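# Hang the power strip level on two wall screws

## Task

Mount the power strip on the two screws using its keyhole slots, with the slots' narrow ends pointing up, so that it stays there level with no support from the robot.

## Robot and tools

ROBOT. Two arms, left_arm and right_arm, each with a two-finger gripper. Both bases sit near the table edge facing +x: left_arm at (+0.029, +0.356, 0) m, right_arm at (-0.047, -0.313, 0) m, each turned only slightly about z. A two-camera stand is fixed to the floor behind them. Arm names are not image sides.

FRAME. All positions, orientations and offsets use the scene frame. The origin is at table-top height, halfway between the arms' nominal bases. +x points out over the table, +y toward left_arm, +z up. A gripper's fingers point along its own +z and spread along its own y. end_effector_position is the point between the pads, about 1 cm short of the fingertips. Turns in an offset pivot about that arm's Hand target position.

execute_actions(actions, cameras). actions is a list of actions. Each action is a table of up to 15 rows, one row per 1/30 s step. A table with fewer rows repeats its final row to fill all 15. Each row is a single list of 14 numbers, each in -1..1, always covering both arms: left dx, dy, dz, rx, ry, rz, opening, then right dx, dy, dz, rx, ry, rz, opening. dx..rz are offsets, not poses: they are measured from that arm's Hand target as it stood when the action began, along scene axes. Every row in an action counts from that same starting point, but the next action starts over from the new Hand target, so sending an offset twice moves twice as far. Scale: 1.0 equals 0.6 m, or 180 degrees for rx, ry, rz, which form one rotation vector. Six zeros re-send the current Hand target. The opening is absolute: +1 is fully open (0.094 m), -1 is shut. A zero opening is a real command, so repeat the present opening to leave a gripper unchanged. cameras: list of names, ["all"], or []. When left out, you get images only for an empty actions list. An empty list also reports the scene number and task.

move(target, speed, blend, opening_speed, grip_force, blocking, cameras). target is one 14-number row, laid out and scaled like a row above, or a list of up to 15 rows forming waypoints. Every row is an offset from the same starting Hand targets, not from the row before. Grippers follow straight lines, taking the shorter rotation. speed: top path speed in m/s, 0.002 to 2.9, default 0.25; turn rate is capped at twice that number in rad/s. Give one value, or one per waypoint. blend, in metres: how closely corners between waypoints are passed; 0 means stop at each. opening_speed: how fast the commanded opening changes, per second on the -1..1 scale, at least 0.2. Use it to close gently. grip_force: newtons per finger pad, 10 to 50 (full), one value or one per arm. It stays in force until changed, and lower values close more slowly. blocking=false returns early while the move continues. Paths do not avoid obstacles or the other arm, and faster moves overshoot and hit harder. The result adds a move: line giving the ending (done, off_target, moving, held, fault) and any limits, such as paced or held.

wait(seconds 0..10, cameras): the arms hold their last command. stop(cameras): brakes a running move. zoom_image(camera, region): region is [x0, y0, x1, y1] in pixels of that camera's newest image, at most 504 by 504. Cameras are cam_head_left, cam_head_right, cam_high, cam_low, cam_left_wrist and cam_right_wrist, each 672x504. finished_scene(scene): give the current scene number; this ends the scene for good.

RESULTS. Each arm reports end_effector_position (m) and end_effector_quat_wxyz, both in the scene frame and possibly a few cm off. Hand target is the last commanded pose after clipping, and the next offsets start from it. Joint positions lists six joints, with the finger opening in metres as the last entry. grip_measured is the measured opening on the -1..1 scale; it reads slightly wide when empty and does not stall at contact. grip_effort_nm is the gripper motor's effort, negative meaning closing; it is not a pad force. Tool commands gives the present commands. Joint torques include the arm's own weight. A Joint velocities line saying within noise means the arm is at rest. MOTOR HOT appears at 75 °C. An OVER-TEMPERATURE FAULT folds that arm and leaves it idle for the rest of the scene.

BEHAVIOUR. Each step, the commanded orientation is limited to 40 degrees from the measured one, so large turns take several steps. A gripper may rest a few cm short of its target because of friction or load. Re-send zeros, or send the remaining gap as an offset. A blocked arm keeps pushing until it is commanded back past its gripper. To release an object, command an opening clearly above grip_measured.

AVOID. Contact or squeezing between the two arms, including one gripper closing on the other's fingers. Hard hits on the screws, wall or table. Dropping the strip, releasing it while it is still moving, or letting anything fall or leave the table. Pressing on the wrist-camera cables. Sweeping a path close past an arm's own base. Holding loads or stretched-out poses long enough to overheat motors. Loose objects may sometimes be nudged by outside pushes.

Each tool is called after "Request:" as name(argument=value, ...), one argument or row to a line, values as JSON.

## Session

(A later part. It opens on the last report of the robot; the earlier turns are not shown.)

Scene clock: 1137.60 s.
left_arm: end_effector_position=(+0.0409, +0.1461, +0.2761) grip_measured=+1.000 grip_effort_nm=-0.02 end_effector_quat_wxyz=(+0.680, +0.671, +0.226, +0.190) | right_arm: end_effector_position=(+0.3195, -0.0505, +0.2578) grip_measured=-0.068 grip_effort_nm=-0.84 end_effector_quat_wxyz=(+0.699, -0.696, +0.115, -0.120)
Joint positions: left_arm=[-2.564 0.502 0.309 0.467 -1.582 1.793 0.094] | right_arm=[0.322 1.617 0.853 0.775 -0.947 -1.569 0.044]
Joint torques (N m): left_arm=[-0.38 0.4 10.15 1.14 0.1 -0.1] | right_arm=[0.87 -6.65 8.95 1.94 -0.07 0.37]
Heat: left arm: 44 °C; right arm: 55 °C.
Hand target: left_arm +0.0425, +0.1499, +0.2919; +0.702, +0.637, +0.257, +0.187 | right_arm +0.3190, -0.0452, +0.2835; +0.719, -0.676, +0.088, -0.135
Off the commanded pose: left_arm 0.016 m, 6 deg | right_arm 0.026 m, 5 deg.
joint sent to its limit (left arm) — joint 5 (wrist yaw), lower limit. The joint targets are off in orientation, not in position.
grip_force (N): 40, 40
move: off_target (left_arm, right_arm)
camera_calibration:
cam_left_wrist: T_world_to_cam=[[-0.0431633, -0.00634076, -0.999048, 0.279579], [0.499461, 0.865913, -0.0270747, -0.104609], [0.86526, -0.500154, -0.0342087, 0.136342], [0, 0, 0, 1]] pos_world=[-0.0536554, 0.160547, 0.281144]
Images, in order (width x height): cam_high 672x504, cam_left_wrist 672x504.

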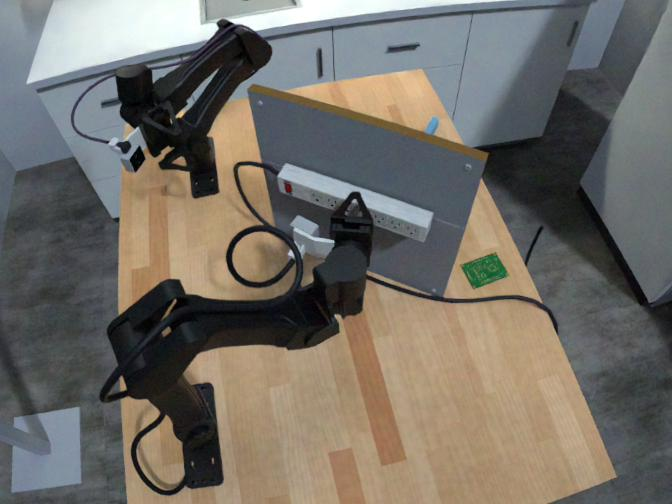

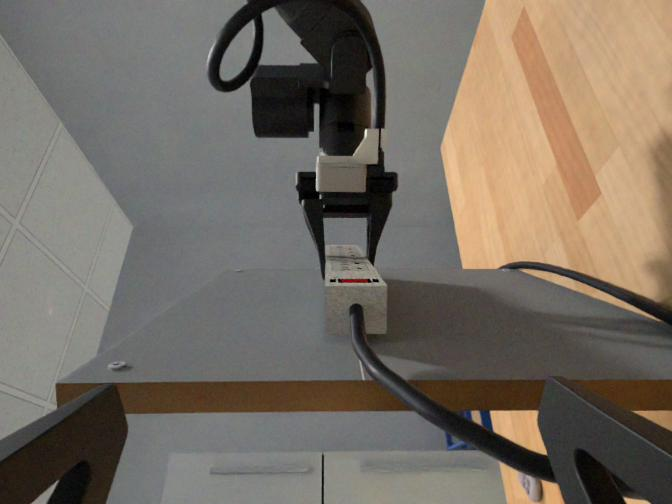

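Request:
move(
  target=[0,0,0,0,0,0,1,-0.0045,-0.001,-0.01,0,0,0,-0.4],
  speed=0.03,
  cameras=["cam_high","cam_left_wrist"],
)

Request:
zoom_image(
  camera="cam_high",
  region=[240, 130, 440, 290],
)

Request:
zoom_image(
  camera="cam_left_wrist",
  region=[270, 220, 430, 400],
)

Scene clock: 1144.47 s.
left_arm: end_effector_position=(+0.0409, +0.1461, +0.2761) grip_measured=+1.000 grip_effort_nm=-0.02 end_effector_quat_wxyz=(+0.680, +0.671, +0.226, +0.190) | right_arm: end_effector_position=(+0.3196, -0.0504, +0.2590) grip_measured=-0.068 grip_effort_nm=-0.84 end_effector_quat_wxyz=(+0.700, -0.694, +0.113, -0.123)
Joint positions: left_arm=[-2.564 0.502 0.309 0.467 -1.582 1.793 0.094] | right_arm=[0.322 1.618 0.853 0.784 -0.947 -1.569 0.044]
Joint torques (N m): left_arm=[-0.39 0.39 10.15 1.12 0.09 -0.11] | right_arm=[1.05 -6.5 7.35 2.08 -0.03 0.37]
Heat: left arm: 44 °C; right arm: 56 °C.
Hand target: left_arm +0.0425, +0.1499, +0.2919; +0.702, +0.637, +0.257, +0.187 | right_arm +0.3163, -0.0458, +0.2775; +0.719, -0.676, +0.088, -0.135
Off the commanded pose: left_arm 0.016 m, 6 deg | right_arm 0.019 m, 4 deg.
joint sent to its limit (left arm) — joint 5 (wrist yaw), lower limit. The joint targets are off in orientation, not in position.
grip_force (N): 40, 40
move: off_target (left_arm, right_arm)
camera_calibration:
cam_left_wrist: T_world_to_cam=[[-0.0431633, -0.00634076, -0.999048, 0.279579], [0.499461, 0.865913, -0.0270747, -0.104609], [0.86526, -0.500154, -0.0342087, 0.136342], [0, 0, 0, 1]] pos_world=[-0.0536554, 0.160547, 0.281144]
Images, in order (width x height): cam_high 672x504, cam_left_wrist 672x504.

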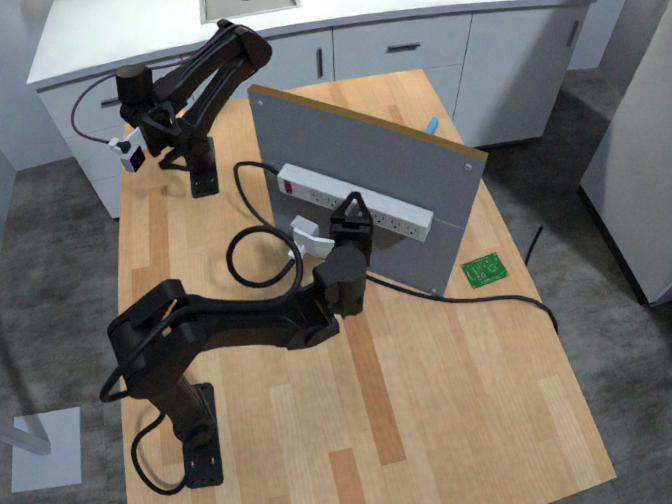

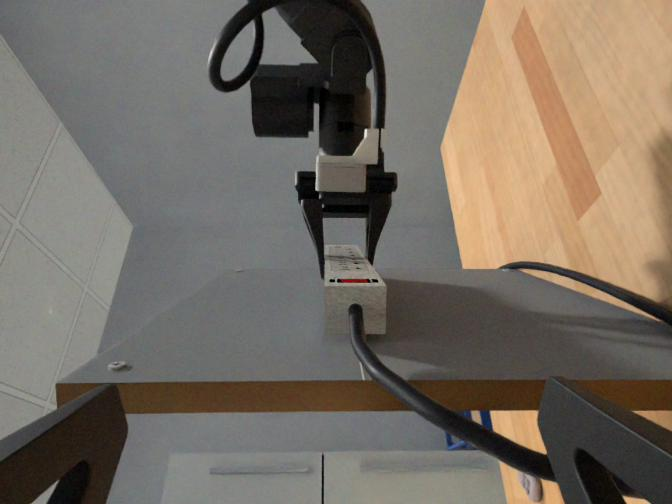

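Scaled by 2.520.

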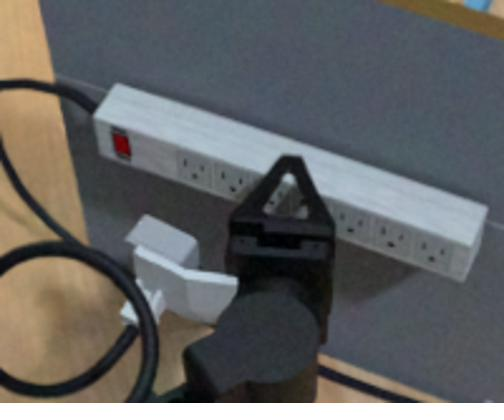

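Scaled by 2.800.

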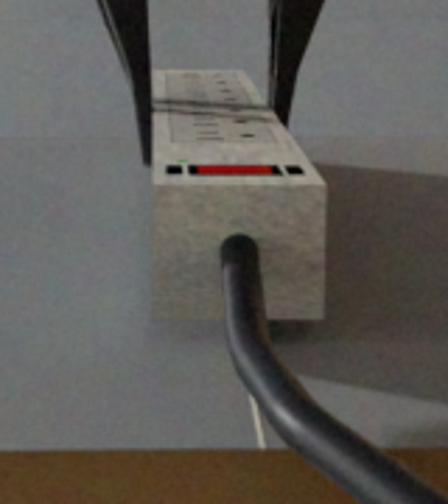

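Request:
move(
  target=[0,0,0,0,0,0,1,0,0,-0.014,0,0,0,-0.4],
  speed=0.03,
  cameras=["cam_high","cam_left_wrist"],
)

Request:
zoom_image(
  camera="cam_high",
  region=[240, 130, 440, 290],
)

Request:
zoom_image(
  camera="cam_left_wrist",
  region=[270, 220, 430, 400],
)

Scene clock: 1151.13 s.
left_arm: end_effector_position=(+0.0409, +0.1461, +0.2761) grip_measured=+1.000 grip_effort_nm=-0.02 end_effector_quat_wxyz=(+0.680, +0.671, +0.226, +0.190) | right_arm: end_effector_position=(+0.3194, -0.0505, +0.2571) grip_measured=-0.068 grip_effort_nm=-0.84 end_effector_quat_wxyz=(+0.705, -0.690, +0.103, -0.132)
Joint positions: left_arm=[-2.564 0.502 0.309 0.467 -1.582 1.793 0.094] | right_arm=[0.322 1.634 0.837 0.845 -0.947 -1.569 0.044]
Joint torques (N m): left_arm=[-0.4 0.44 10.18 1.12 0.1 -0.11] | right_arm=[0.84 -6.24 6.99 1.92 -0.06 0.35]
Heat: left arm: 44 °C; right arm: 56 °C.
Hand target: left_arm +0.0425, +0.1499, +0.2919; +0.702, +0.637, +0.257, +0.187 | right_arm +0.3163, -0.0458, +0.2692; +0.719, -0.676, +0.088, -0.135
Off the commanded pose: left_arm 0.016 m, 6 deg | right_arm 0.013 m, 3 deg.
joint sent to its limit (left arm) — joint 5 (wrist yaw), lower limit. The joint targets are off in orientation, not in position.
grip_force (N): 40, 40
move: off_target (left_arm, right_arm)
camera_calibration:
cam_left_wrist: T_world_to_cam=[[-0.0431633, -0.00634076, -0.999048, 0.279579], [0.499461, 0.865913, -0.0270747, -0.104609], [0.86526, -0.500154, -0.0342087, 0.136342], [0, 0, 0, 1]] pos_world=[-0.0536554, 0.160547, 0.281144]
Images, in order (width x height): cam_high 672x504, cam_left_wrist 672x504.

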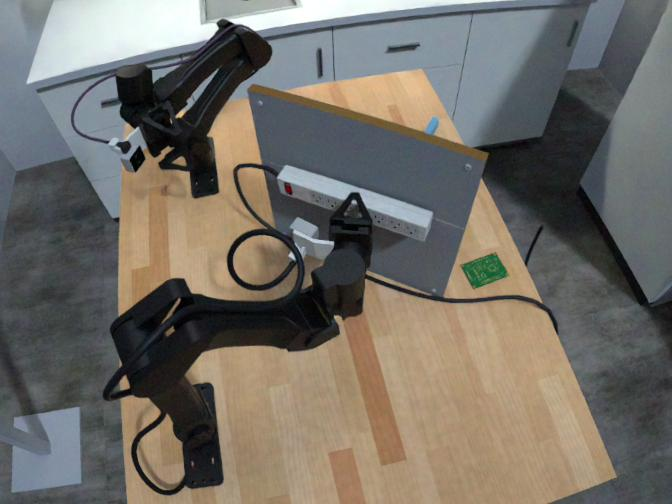

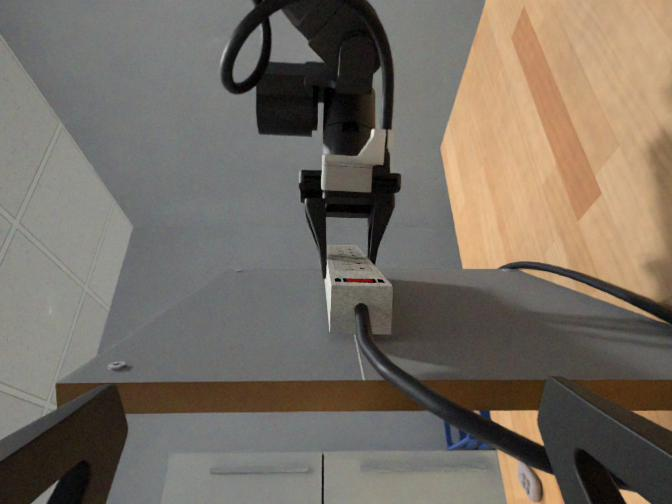

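Scaled by 2.520.

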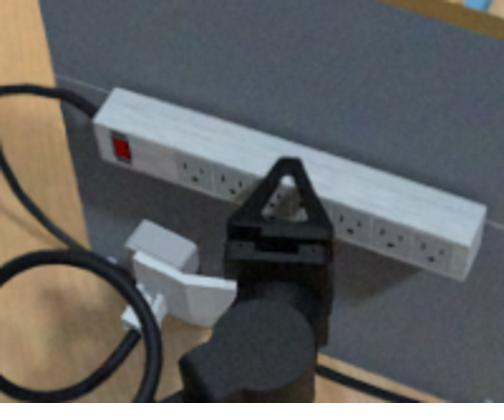

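Scaled by 2.800.

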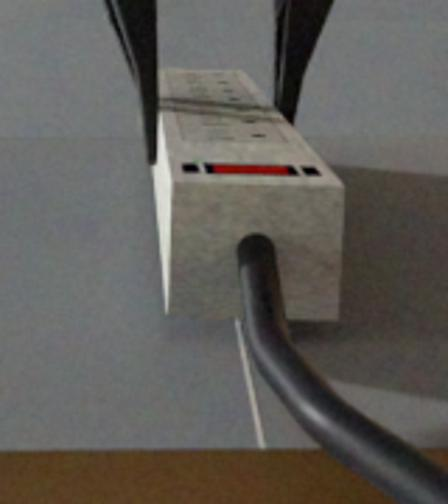

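Request:
move(
  target=[0,0,0,0,0,0,1,-0.006,-0.009,-0.002,0.008,0.006,-0.008,-0.4],
  speed=0.03,
  cameras=["cam_high","cam_left_wrist"],
)

Request:
zoom_image(
  camera="cam_high",
  region=[240, 130, 440, 290],
)

Request:
zoom_image(
  camera="cam_left_wrist",
  region=[270, 220, 430, 400],
)

Scene clock: 1159.30 s.
left_arm: end_effector_position=(+0.0409, +0.1461, +0.2761) grip_measured=+1.000 grip_effort_nm=-0.02 end_effector_quat_wxyz=(+0.680, +0.671, +0.226, +0.190) | right_arm: end_effector_position=(+0.3167, -0.0530, +0.2518) grip_measured=-0.068 grip_effort_nm=-0.84 end_effector_quat_wxyz=(+0.708, -0.684, +0.114, -0.132)
Joint positions: left_arm=[-2.564 0.502 0.309 0.467 -1.582 1.793 0.094] | right_arm=[0.322 1.634 0.797 0.901 -0.932 -1.539 0.044]
Joint torques (N m): left_arm=[-0.4 0.4 10.18 1.13 0.09 -0.11] | right_arm=[0.66 -7.45 6.45 1.88 0.05 0.5]
Heat: left arm: 44 °C; right arm: 55 °C.
Hand target: left_arm +0.0425, +0.1499, +0.2919; +0.702, +0.637, +0.257, +0.187 | right_arm +0.3127, -0.0512, +0.2680; +0.725, -0.667, +0.105, -0.136
Off the commanded pose: left_arm 0.016 m, 6 deg | right_arm 0.017 m, 3 deg.
joint sent to its limit (left arm) — joint 5 (wrist yaw), lower limit. The joint targets are off in orientation, not in position.
grip_force (N): 40, 40
move: off_target (left_arm, right_arm)
camera_calibration:
cam_left_wrist: T_world_to_cam=[[-0.0431633, -0.00634076, -0.999048, 0.279579], [0.499461, 0.865913, -0.0270747, -0.104609], [0.86526, -0.500154, -0.0342087, 0.136342], [0, 0, 0, 1]] pos_world=[-0.0536554, 0.160547, 0.281144]
Images, in order (width x height): cam_high 672x504, cam_left_wrist 672x504.

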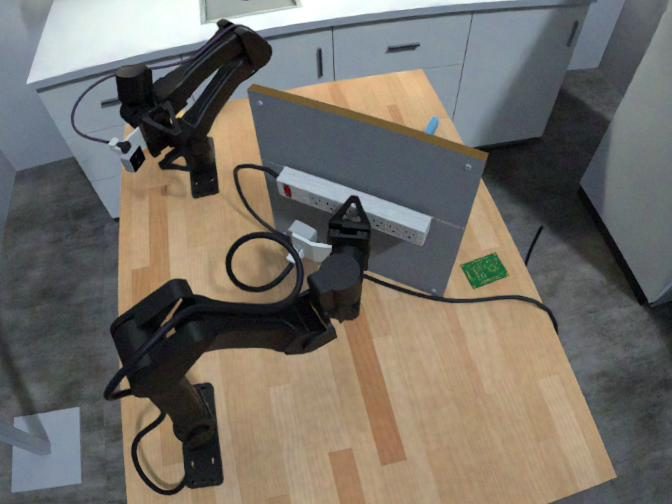

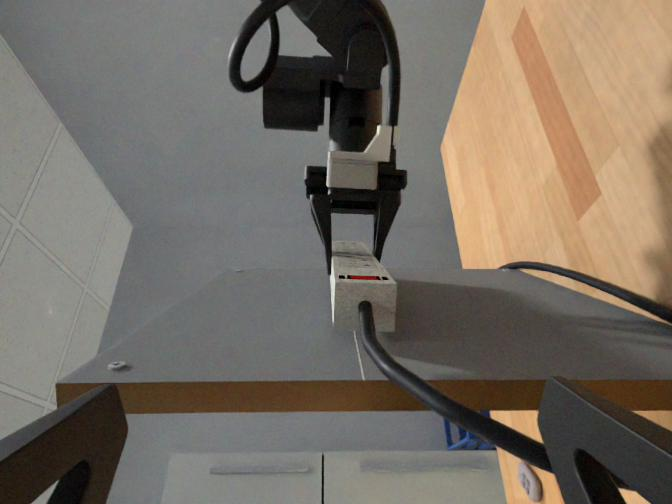

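Scaled by 2.520.

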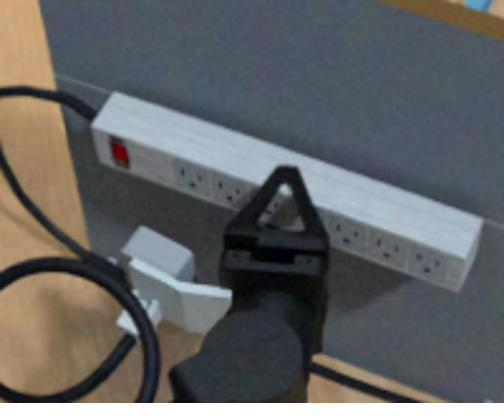

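Scaled by 2.800.

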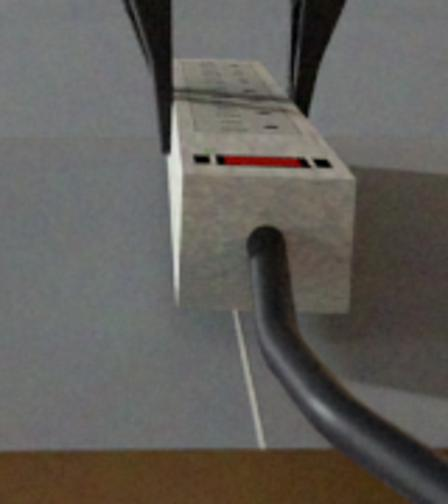

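Request:
move(
  target=[0,0,0,0,0,0,1,0.0065,0.0085,0.02,0,0,0,-0.4],
  speed=0.03,
  cameras=["cam_high","cam_left_wrist"],
)

Request:
zoom_image(
  camera="cam_high",
  region=[240, 130, 440, 290],
)

Request:
zoom_image(
  camera="cam_left_wrist",
  region=[270, 220, 430, 400],
)

Scene clock: 1170.90 s.
left_arm: end_effector_position=(+0.0409, +0.1461, +0.2761) grip_measured=+1.000 grip_effort_nm=-0.02 end_effector_quat_wxyz=(+0.680, +0.671, +0.226, +0.190) | right_arm: end_effector_position=(+0.3167, -0.0502, +0.2460) grip_measured=-0.068 grip_effort_nm=-0.84 end_effector_quat_wxyz=(+0.703, -0.689, +0.126, -0.123)
Joint positions: left_arm=[-2.564 0.502 0.309 0.467 -1.582 1.793 0.094] | right_arm=[0.332 1.634 0.797 0.868 -0.919 -1.538 0.044]
Joint torques (N m): left_arm=[-0.39 0.38 10.19 1.13 0.11 -0.11] | right_arm=[1.03 -8.28 9.8 1.73 0.02 0.56]
Heat: left arm: 44 °C; right arm: 56 °C.
Hand target: left_arm +0.0425, +0.1499, +0.2919; +0.702, +0.637, +0.257, +0.187 | right_arm +0.3166, -0.0461, +0.2800; +0.725, -0.667, +0.105, -0.136
Off the commanded pose: left_arm 0.016 m, 6 deg | right_arm 0.034 m, 5 deg.
joint sent to its limit (left arm) — joint 5 (wrist yaw), lower limit. The joint targets are off in orientation, not in position.
grip_force (N): 40, 40
move: off_target (left_arm, right_arm)
camera_calibration:
cam_left_wrist: T_world_to_cam=[[-0.0431633, -0.00634076, -0.999048, 0.279579], [0.499461, 0.865913, -0.0270747, -0.104609], [0.86526, -0.500154, -0.0342087, 0.136342], [0, 0, 0, 1]] pos_world=[-0.0536554, 0.160547, 0.281144]
Images, in order (width x height): cam_high 672x504, cam_left_wrist 672x504.

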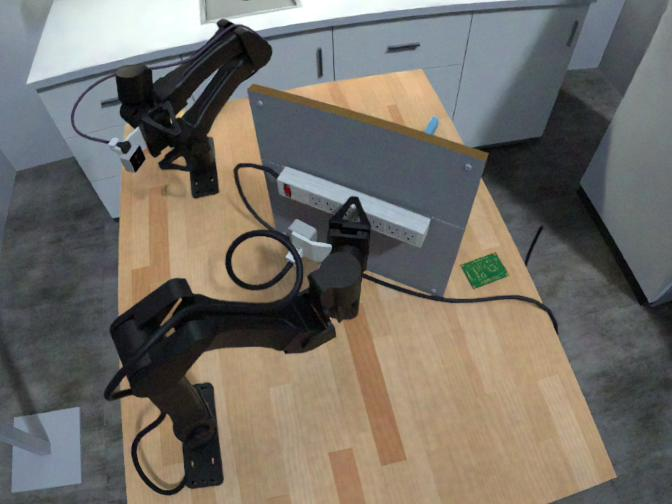

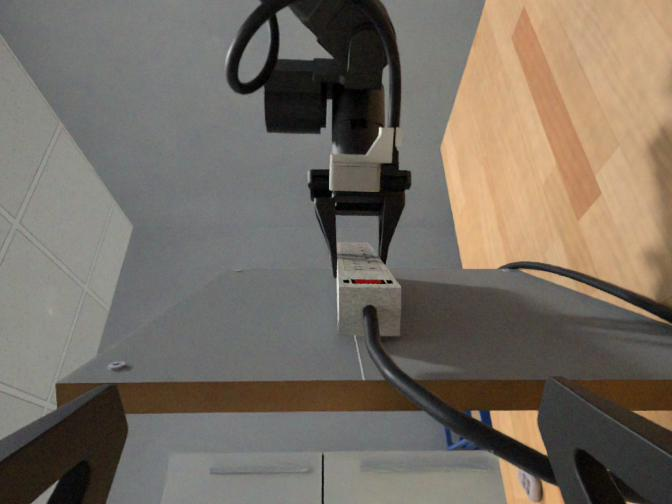

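Scaled by 2.520.

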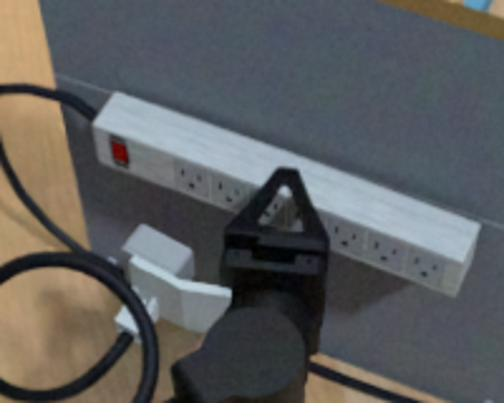

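Scaled by 2.800.

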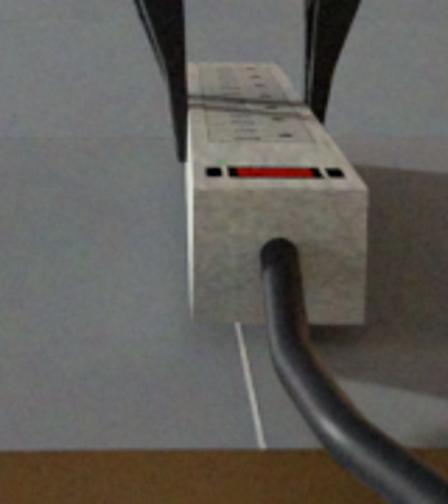

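Request:
move(
  target=[0,0,0,0,0,0,1,0.003,-0.001,0.018,0,0,0.004,-0.4],
  speed=0.03,
  cameras=["cam_high","cam_left_wrist"],
)

Request:
zoom_image(
  camera="cam_high",
  region=[240, 130, 440, 290],
)

Request:
zoom_image(
  camera="cam_left_wrist",
  region=[270, 220, 430, 400],
)

Scene clock: 1178.80 s.
left_arm: end_effector_position=(+0.0409, +0.1461, +0.2761) grip_measured=+1.000 grip_effort_nm=-0.02 end_effector_quat_wxyz=(+0.680, +0.671, +0.226, +0.190) | right_arm: end_effector_position=(+0.3185, -0.0495, +0.2442) grip_measured=-0.068 grip_effort_nm=-0.84 end_effector_quat_wxyz=(+0.699, -0.693, +0.135, -0.113)
Joint positions: left_arm=[-2.564 0.502 0.309 0.467 -1.582 1.793 0.094] | right_arm=[0.332 1.634 0.812 0.826 -0.921 -1.536 0.044]
Joint torques (N m): left_arm=[-0.39 0.42 10.18 1.12 0.11 -0.12] | right_arm=[0.03 -9.37 11.08 1.7 -0.2 0.5]
Heat: left arm: 44 °C; right arm: 55 °C.
Hand target: left_arm +0.0425, +0.1499, +0.2919; +0.702, +0.637, +0.257, +0.187 | right_arm +0.3184, -0.0467, +0.2908; +0.725, -0.668, +0.101, -0.132
Off the commanded pose: left_arm 0.016 m, 6 deg | right_arm 0.047 m, 6 deg.
joint sent to its limit (left arm) — joint 5 (wrist yaw), lower limit. The joint targets are off in orientation, not in position.
grip_force (N): 40, 40
move: off_target (left_arm, right_arm)
camera_calibration:
cam_left_wrist: T_world_to_cam=[[-0.0431633, -0.00634076, -0.999048, 0.279579], [0.499461, 0.865913, -0.0270747, -0.104609], [0.86526, -0.500154, -0.0342087, 0.136342], [0, 0, 0, 1]] pos_world=[-0.0536554, 0.160547, 0.281144]
Images, in order (width x height): cam_high 672x504, cam_left_wrist 672x504.

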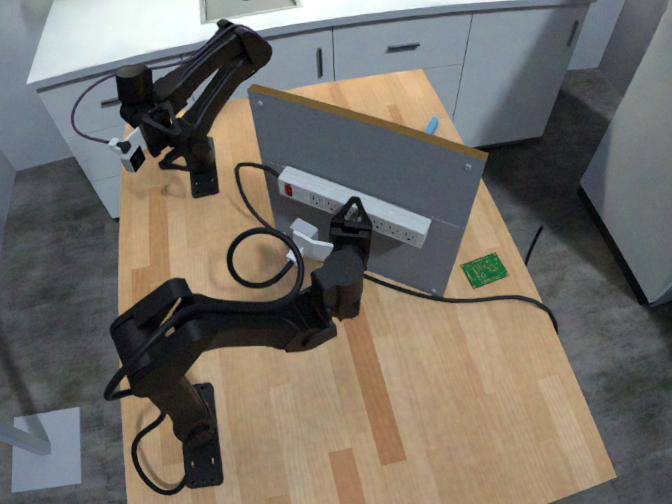

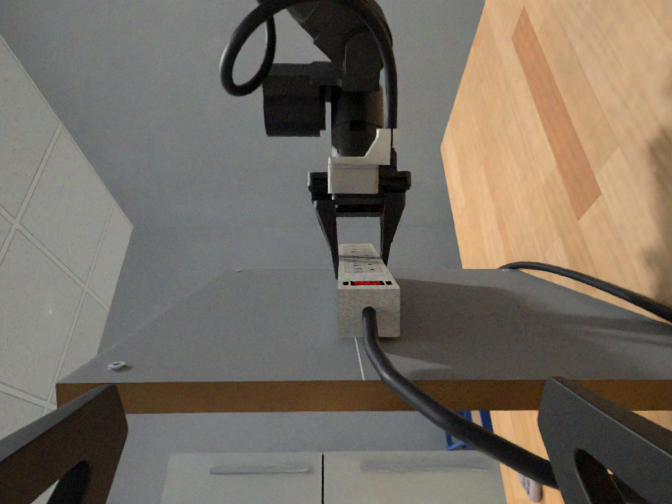

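Scaled by 2.520.

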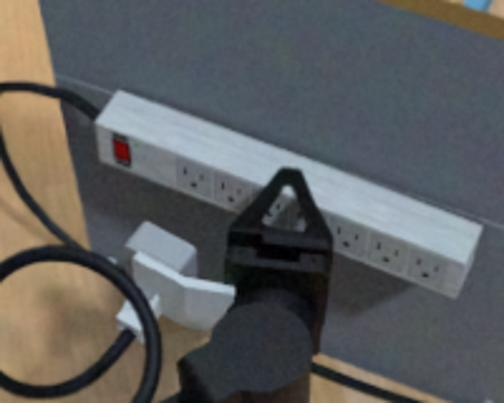

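Scaled by 2.800.

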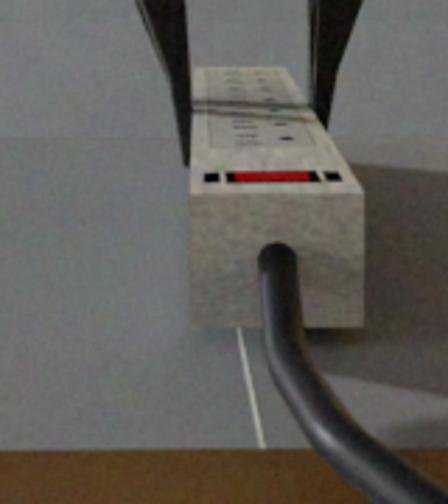

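Request:
move(
  target=[0,0,0,0,0,0,1,-0.002,0.001,0.009,-0.001,-0.001,0.012,-0.4],
  speed=0.03,
  cameras=["cam_high","cam_left_wrist"],
)

Request:
zoom_image(
  camera="cam_high",
  region=[240, 130, 440, 290],
)

Request:
zoom_image(
  camera="cam_left_wrist",
  region=[270, 220, 430, 400],
)

Scene clock: 1184.50 s.
left_arm: end_effector_position=(+0.0409, +0.1461, +0.2761) grip_measured=+1.000 grip_effort_nm=-0.02 end_effector_quat_wxyz=(+0.680, +0.671, +0.226, +0.190) | right_arm: end_effector_position=(+0.3182, -0.0493, +0.2503) grip_measured=-0.068 grip_effort_nm=-0.84 end_effector_quat_wxyz=(+0.701, -0.695, +0.125, -0.103)
Joint positions: left_arm=[-2.564 0.502 0.309 0.467 -1.582 1.793 0.094] | right_arm=[0.324 1.634 0.84 0.798 -0.957 -1.535 0.044]
Joint torques (N m): left_arm=[-0.42 0.44 10.14 1.13 0.1 -0.11] | right_arm=[0.06 -8.96 11.54 1.69 -0.25 0.54]
Heat: left arm: 44 °C; right arm: 54 °C.
Hand target: left_arm +0.0425, +0.1499, +0.2919; +0.702, +0.637, +0.257, +0.187 | right_arm +0.3172, -0.0461, +0.2962; +0.727, -0.671, +0.087, -0.119
Off the commanded pose: left_arm 0.016 m, 6 deg | right_arm 0.046 m, 6 deg.
joint sent to its limit (left arm) — joint 5 (wrist yaw), lower limit. The joint targets are off in orientation, not in position.
grip_force (N): 40, 40
move: off_target (left_arm, right_arm)
camera_calibration:
cam_left_wrist: T_world_to_cam=[[-0.0431633, -0.00634076, -0.999048, 0.279579], [0.499461, 0.865913, -0.0270747, -0.104609], [0.86526, -0.500154, -0.0342087, 0.136342], [0, 0, 0, 1]] pos_world=[-0.0536554, 0.160547, 0.281144]
Images, in order (width x height): cam_high 672x504, cam_left_wrist 672x504.

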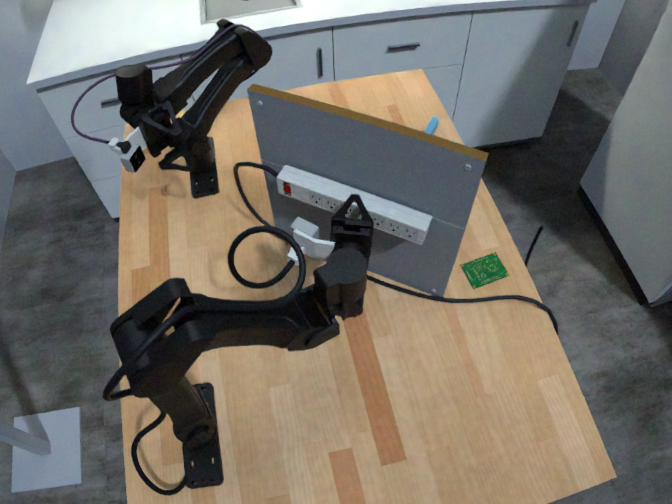

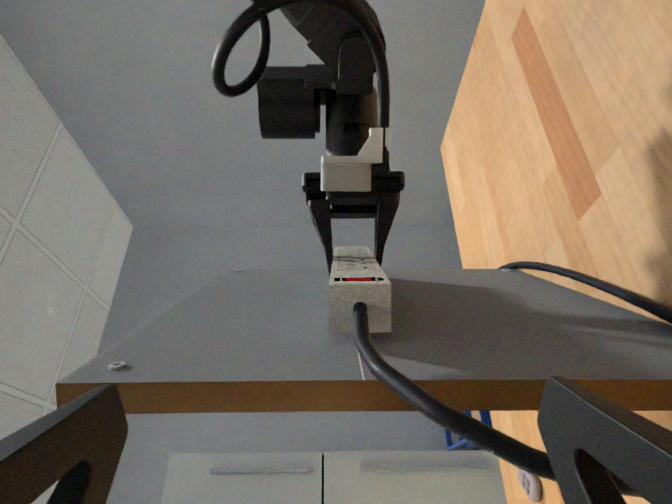

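Scaled by 2.520.

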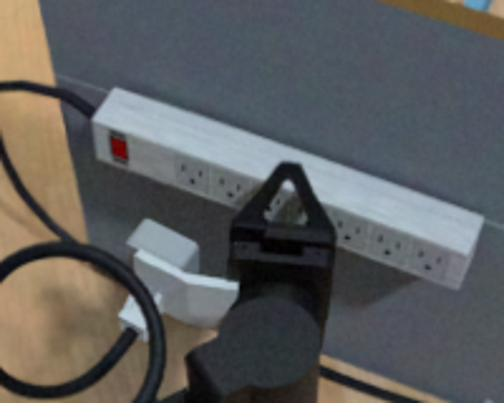

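Scaled by 2.800.

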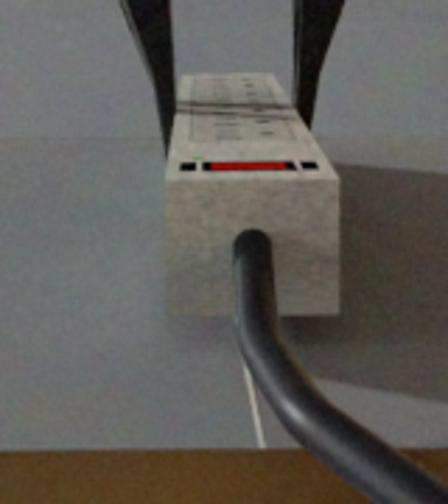

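Request:
move(
  target=[0,0,0,0,0,0,1,0.004,0.0045,-0.012,0,0,0,-0.4],
  speed=0.03,
  cameras=["cam_high","cam_left_wrist"],
)

Request:
zoom_image(
  camera="cam_high",
  region=[240, 130, 440, 290],
)

Request:
zoom_image(
  camera="cam_left_wrist",
  region=[270, 220, 430, 400],
)

Scene clock: 1190.47 s.
left_arm: end_effector_position=(+0.0409, +0.1461, +0.2761) grip_measured=+1.000 grip_effort_nm=-0.02 end_effector_quat_wxyz=(+0.680, +0.671, +0.226, +0.190) | right_arm: end_effector_position=(+0.3181, -0.0493, +0.2524) grip_measured=-0.068 grip_effort_nm=-0.84 end_effector_quat_wxyz=(+0.702, -0.693, +0.121, -0.106)
Joint positions: left_arm=[-2.564 0.502 0.309 0.467 -1.582 1.793 0.094] | right_arm=[0.324 1.634 0.84 0.81 -0.957 -1.535 0.044]
Joint torques (N m): left_arm=[-0.39 0.4 10.15 1.13 0.1 -0.11] | right_arm=[0.57 -6.94 11.32 1.87 -0.21 0.45]
Heat: left arm: 44 °C; right arm: 54 °C.
Hand target: left_arm +0.0425, +0.1499, +0.2919; +0.702, +0.637, +0.257, +0.187 | right_arm +0.3196, -0.0434, +0.2890; +0.727, -0.671, +0.087, -0.119
Off the commanded pose: left_arm 0.016 m, 6 deg | right_arm 0.037 m, 6 deg.
joint sent to its limit (left arm) — joint 5 (wrist yaw), lower limit. The joint targets are off in orientation, not in position.
grip_force (N): 40, 40
move: off_target (left_arm, right_arm)
camera_calibration:
cam_left_wrist: T_world_to_cam=[[-0.0431633, -0.00634076, -0.999048, 0.279579], [0.499461, 0.865913, -0.0270747, -0.104609], [0.86526, -0.500154, -0.0342087, 0.136342], [0, 0, 0, 1]] pos_world=[-0.0536554, 0.160547, 0.281144]
Images, in order (width x height): cam_high 672x504, cam_left_wrist 672x504.

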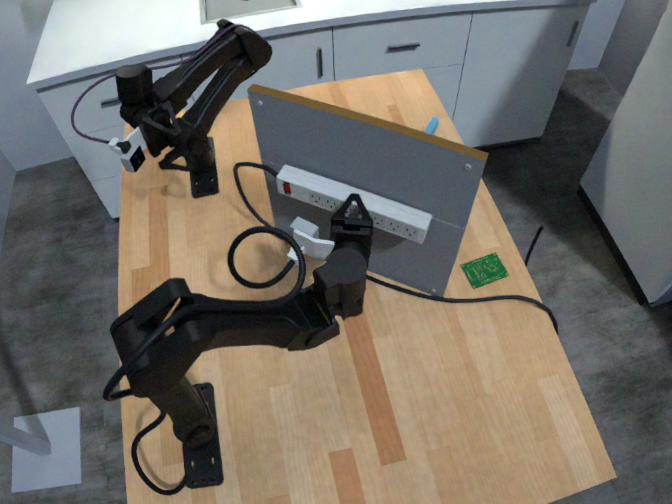

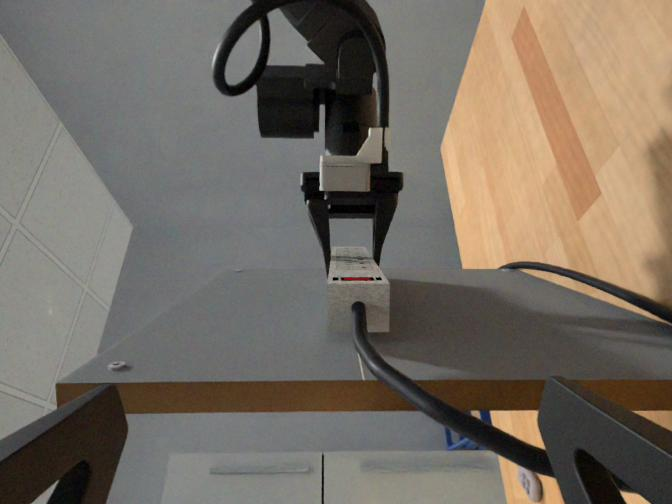

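Scaled by 2.520.

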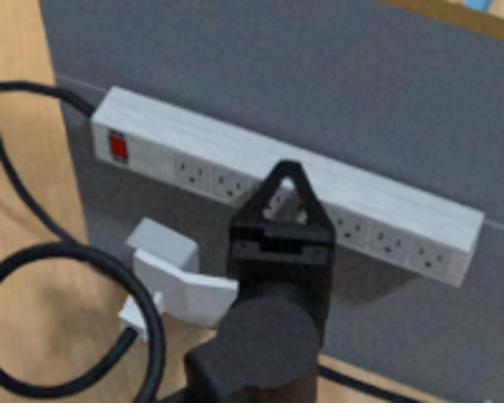

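Scaled by 2.800.

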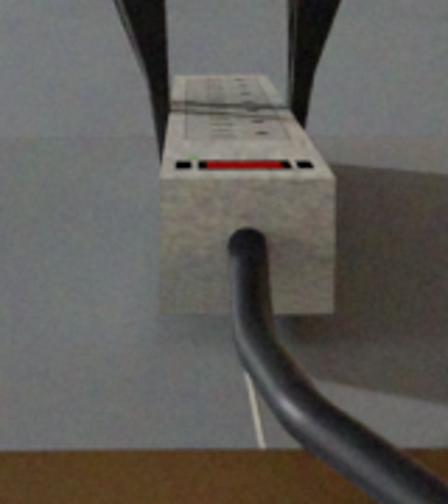

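Request:
move(
  target=[0,0,0,0,0,0,1,0.003,0.0045,-0.006,0,0,0,-0.4],
  speed=0.03,
  cameras=["cam_high","cam_left_wrist"],
)

Request:
zoom_image(
  camera="cam_high",
  region=[240, 130, 440, 290],
)

Request:
zoom_image(
  camera="cam_left_wrist",
  region=[270, 220, 430, 400],
)

Scene clock: 1198.00 s.
left_arm: end_effector_position=(+0.0409, +0.1461, +0.2761) grip_measured=+1.000 grip_effort_nm=-0.02 end_effector_quat_wxyz=(+0.680, +0.671, +0.226, +0.190) | right_arm: end_effector_position=(+0.3194, -0.0485, +0.2506) grip_measured=-0.068 grip_effort_nm=-0.84 end_effector_quat_wxyz=(+0.703, -0.692, +0.119, -0.108)
Joint positions: left_arm=[-2.564 0.502 0.309 0.467 -1.582 1.793 0.094] | right_arm=[0.324 1.646 0.84 0.828 -0.957 -1.535 0.044]
Joint torques (N m): left_arm=[-0.4 0.43 10.18 1.12 0.1 -0.11] | right_arm=[0.92 -6.76 11.25 1.79 -0.17 0.52]
Heat: left arm: 44 °C; right arm: 55 °C.
Hand target: left_arm +0.0425, +0.1499, +0.2919; +0.702, +0.637, +0.257, +0.187 | right_arm +0.3214, -0.0406, +0.2855; +0.727, -0.671, +0.087, -0.119
Off the commanded pose: left_arm 0.016 m, 6 deg | right_arm 0.036 m, 5 deg.
joint sent to its limit (left arm) — joint 5 (wrist yaw), lower limit. The joint targets are off in orientation, not in position.
grip_force (N): 40, 40
move: off_target (left_arm, right_arm)
camera_calibration:
cam_left_wrist: T_world_to_cam=[[-0.0431633, -0.00634076, -0.999048, 0.279579], [0.499461, 0.865913, -0.0270747, -0.104609], [0.86526, -0.500154, -0.0342087, 0.136342], [0, 0, 0, 1]] pos_world=[-0.0536554, 0.160547, 0.281144]
Images, in order (width x height): cam_high 672x504, cam_left_wrist 672x504.

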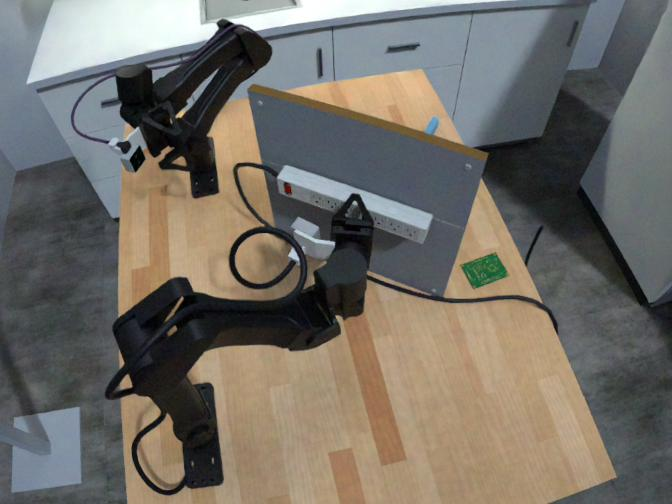

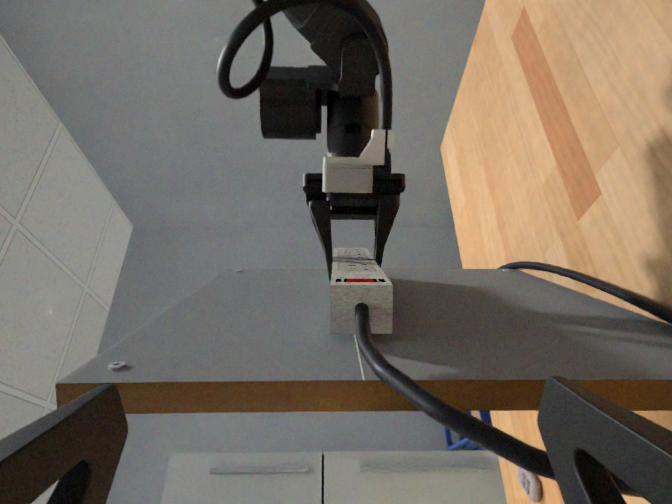

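Scaled by 2.520.

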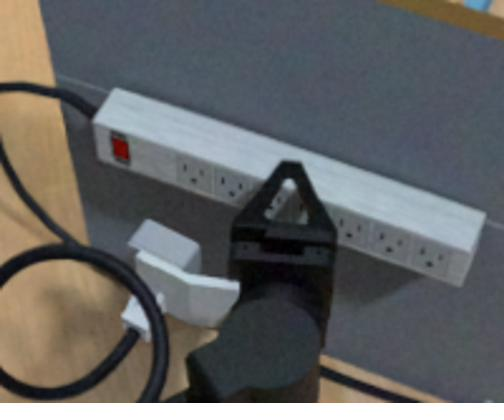

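Scaled by 2.800.

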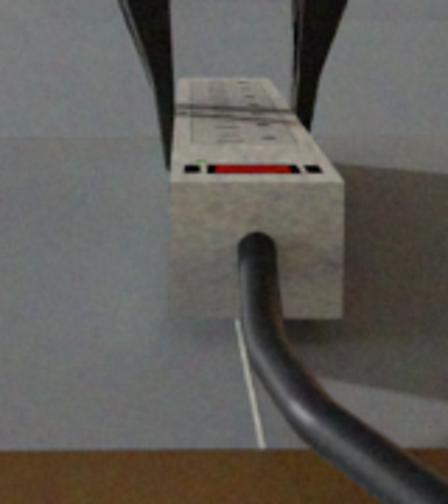

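Request:
move(
  target=[0,0,0,0,0,0,1,0.002,0.003,-0.002,0.004,0.004,-0.007,-0.4],
  speed=0.03,
  cameras=["cam_high","cam_left_wrist"],
)

Request:
zoom_image(
  camera="cam_high",
  region=[240, 130, 440, 290],
)

Request:
zoom_image(
  camera="cam_left_wrist",
  region=[270, 220, 430, 400],
)

Scene clock: 1203.83 s.
left_arm: end_effector_position=(+0.0409, +0.1461, +0.2761) grip_measured=+1.000 grip_effort_nm=-0.02 end_effector_quat_wxyz=(+0.680, +0.671, +0.226, +0.190) | right_arm: end_effector_position=(+0.3195, -0.0473, +0.2518) grip_measured=-0.068 grip_effort_nm=-0.84 end_effector_quat_wxyz=(+0.705, -0.691, +0.120, -0.109)
Joint positions: left_arm=[-2.564 0.502 0.309 0.467 -1.582 1.793 0.094] | right_arm=[0.329 1.646 0.84 0.835 -0.949 -1.528 0.044]
Joint torques (N m): left_arm=[-0.39 0.42 10.17 1.13 0.11 -0.11] | right_arm=[1.84 -6.68 10.26 1.95 0.08 0.62]
Heat: left arm: 44 °C; right arm: 55 °C.
Hand target: left_arm +0.0425, +0.1499, +0.2919; +0.702, +0.637, +0.257, +0.187 | right_arm +0.3225, -0.0388, +0.2843; +0.729, -0.666, +0.099, -0.123
Off the commanded pose: left_arm 0.016 m, 6 deg | right_arm 0.034 m, 5 deg.
joint sent to its limit (left arm) — joint 5 (wrist yaw), lower limit. The joint targets are off in orientation, not in position.
grip_force (N): 40, 40
move: off_target (left_arm, right_arm)
camera_calibration:
cam_left_wrist: T_world_to_cam=[[-0.0431633, -0.00634076, -0.999048, 0.279579], [0.499461, 0.865913, -0.0270747, -0.104609], [0.86526, -0.500154, -0.0342087, 0.136342], [0, 0, 0, 1]] pos_world=[-0.0536554, 0.160547, 0.281144]
Images, in order (width x height): cam_high 672x504, cam_left_wrist 672x504.

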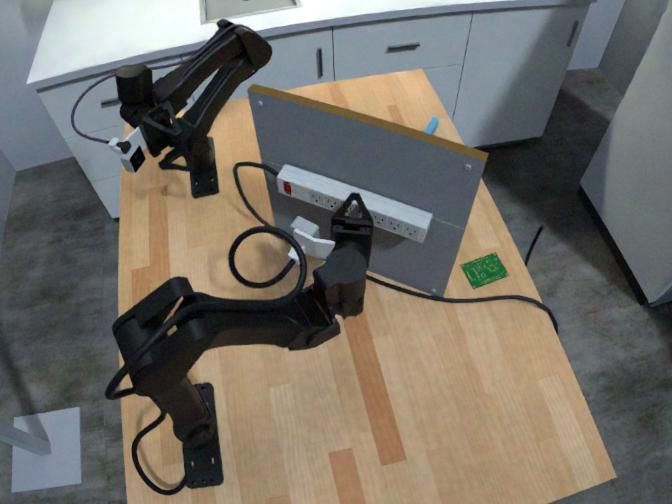

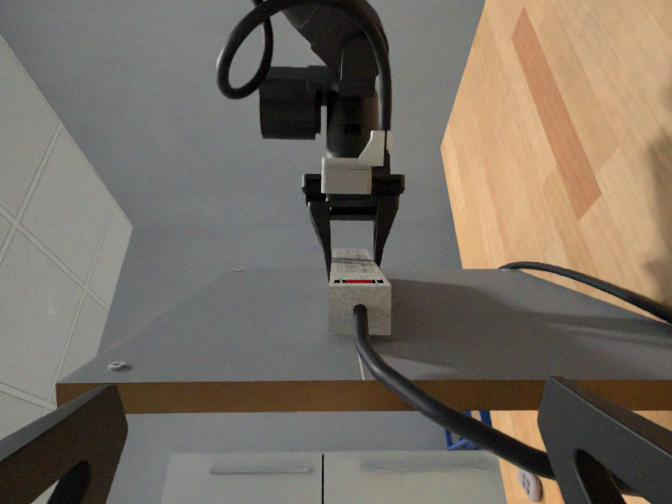

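Scaled by 2.520.

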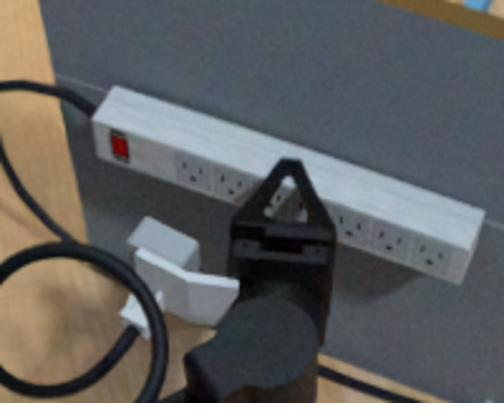

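Scaled by 2.800.

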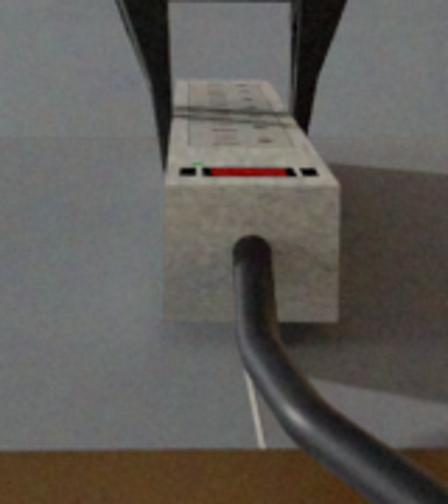

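Request:
move(
  target=[0,0,0,0,0,0,1,0,0,-0.015,0,0,0,-0.4],
  speed=0.02,
)

Request:
move(
  target=[0,0,0,0,0,0,1,0,0,-0.008,0,0,0,-0.4],
  speed=0.02,
  cameras=["cam_high","cam_left_wrist"],
)

Request:
zoom_image(
  camera="cam_high",
  region=[240, 130, 440, 290],
)

Request:
zoom_image(
  camera="cam_left_wrist",
  region=[270, 220, 430, 400],
)

Scene clock: 1211.03 s.
left_arm: end_effector_position=(+0.0409, +0.1461, +0.2761) grip_measured=+1.000 grip_effort_nm=-0.02 end_effector_quat_wxyz=(+0.680, +0.671, +0.226, +0.190) | right_arm: end_effector_position=(+0.3204, -0.0467, +0.2516) grip_measured=-0.068 grip_effort_nm=-0.84 end_effector_quat_wxyz=(+0.709, -0.687, +0.115, -0.109)
Joint positions: left_arm=[-2.564 0.502 0.309 0.467 -1.582 1.793 0.094] | right_arm=[0.328 1.664 0.84 0.876 -0.958 -1.516 0.044]
Joint torques (N m): left_arm=[-0.42 0.39 10.14 1.13 0.1 -0.12] | right_arm=[1.87 -6.6 9.07 1.91 0.21 0.51]
Heat: left arm: 44 °C; right arm: 56 °C.
Hand target: left_arm +0.0425, +0.1499, +0.2919; +0.702, +0.637, +0.257, +0.187 | right_arm +0.3226, -0.0389, +0.2753; +0.729, -0.666, +0.100, -0.122
Off the commanded pose: left_arm 0.016 m, 6 deg | right_arm 0.025 m, 4 deg.
joint sent to its limit (left arm) — joint 5 (wrist yaw), lower limit. The joint targets are off in orientation, not in position.
grip_force (N): 40, 40
move: off_target (left_arm, right_arm)

Scene clock: 1211.83 s.
left_arm: end_effector_position=(+0.0409, +0.1461, +0.2761) grip_measured=+1.000 grip_effort_nm=-0.02 end_effector_quat_wxyz=(+0.680, +0.671, +0.226, +0.190) | right_arm: end_effector_position=(+0.3205, -0.0466, +0.2514) grip_measured=-0.068 grip_effort_nm=-0.84 end_effector_quat_wxyz=(+0.711, -0.685, +0.111, -0.108)
Joint positions: left_arm=[-2.564 0.502 0.309 0.467 -1.582 1.793 0.094] | right_arm=[0.326 1.673 0.84 0.896 -0.966 -1.509 0.044]
Joint torques (N m): left_arm=[-0.38 0.39 10.17 1.13 0.1 -0.11] | right_arm=[2.19 -6.19 8.09 1.98 0.26 0.47]
Heat: left arm: 44 °C; right arm: 56 °C.
Hand target: left_arm +0.0425, +0.1499, +0.2919; +0.702, +0.637, +0.257, +0.187 | right_arm +0.3226, -0.0388, +0.2704; +0.729, -0.666, +0.100, -0.122
Off the commanded pose: left_arm 0.016 m, 6 deg | right_arm 0.021 m, 4 deg.
joint sent to its limit (left arm) — joint 5 (wrist yaw), lower limit. The joint targets are off in orientation, not in position.
grip_force (N): 40, 40
move: off_target (left_arm, right_arm)
camera_calibration:
cam_left_wrist: T_world_to_cam=[[-0.0431633, -0.00634076, -0.999048, 0.279579], [0.499461, 0.865913, -0.0270747, -0.104609], [0.86526, -0.500154, -0.0342087, 0.136342], [0, 0, 0, 1]] pos_world=[-0.0536554, 0.160547, 0.281144]
Images, in order (width x height): cam_high 672x504, cam_left_wrist 672x504.

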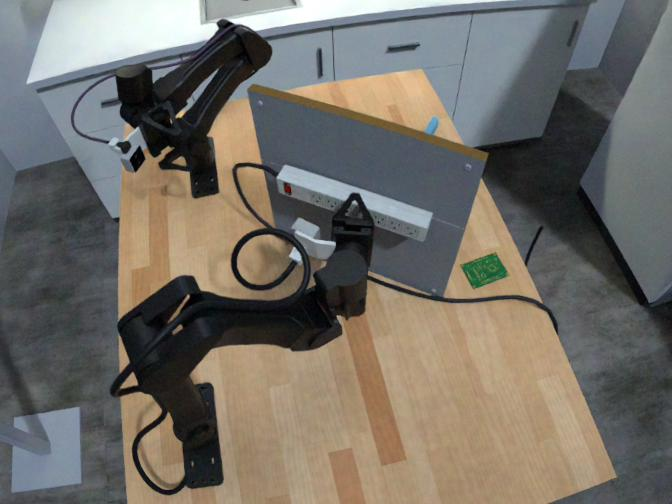

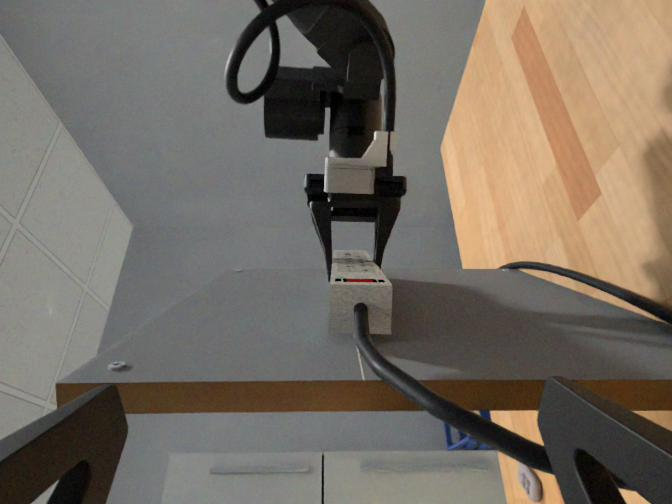

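Scaled by 2.520.

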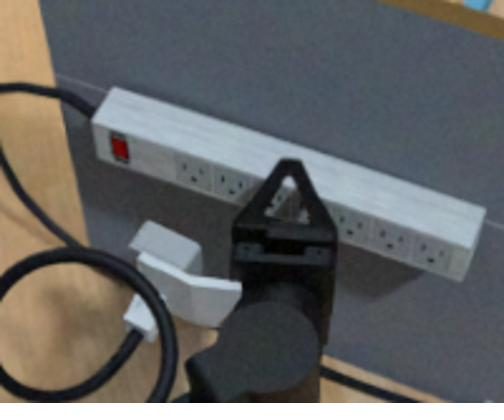

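Scaled by 2.800.

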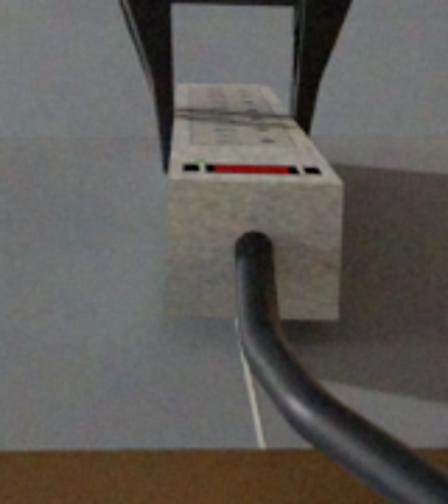

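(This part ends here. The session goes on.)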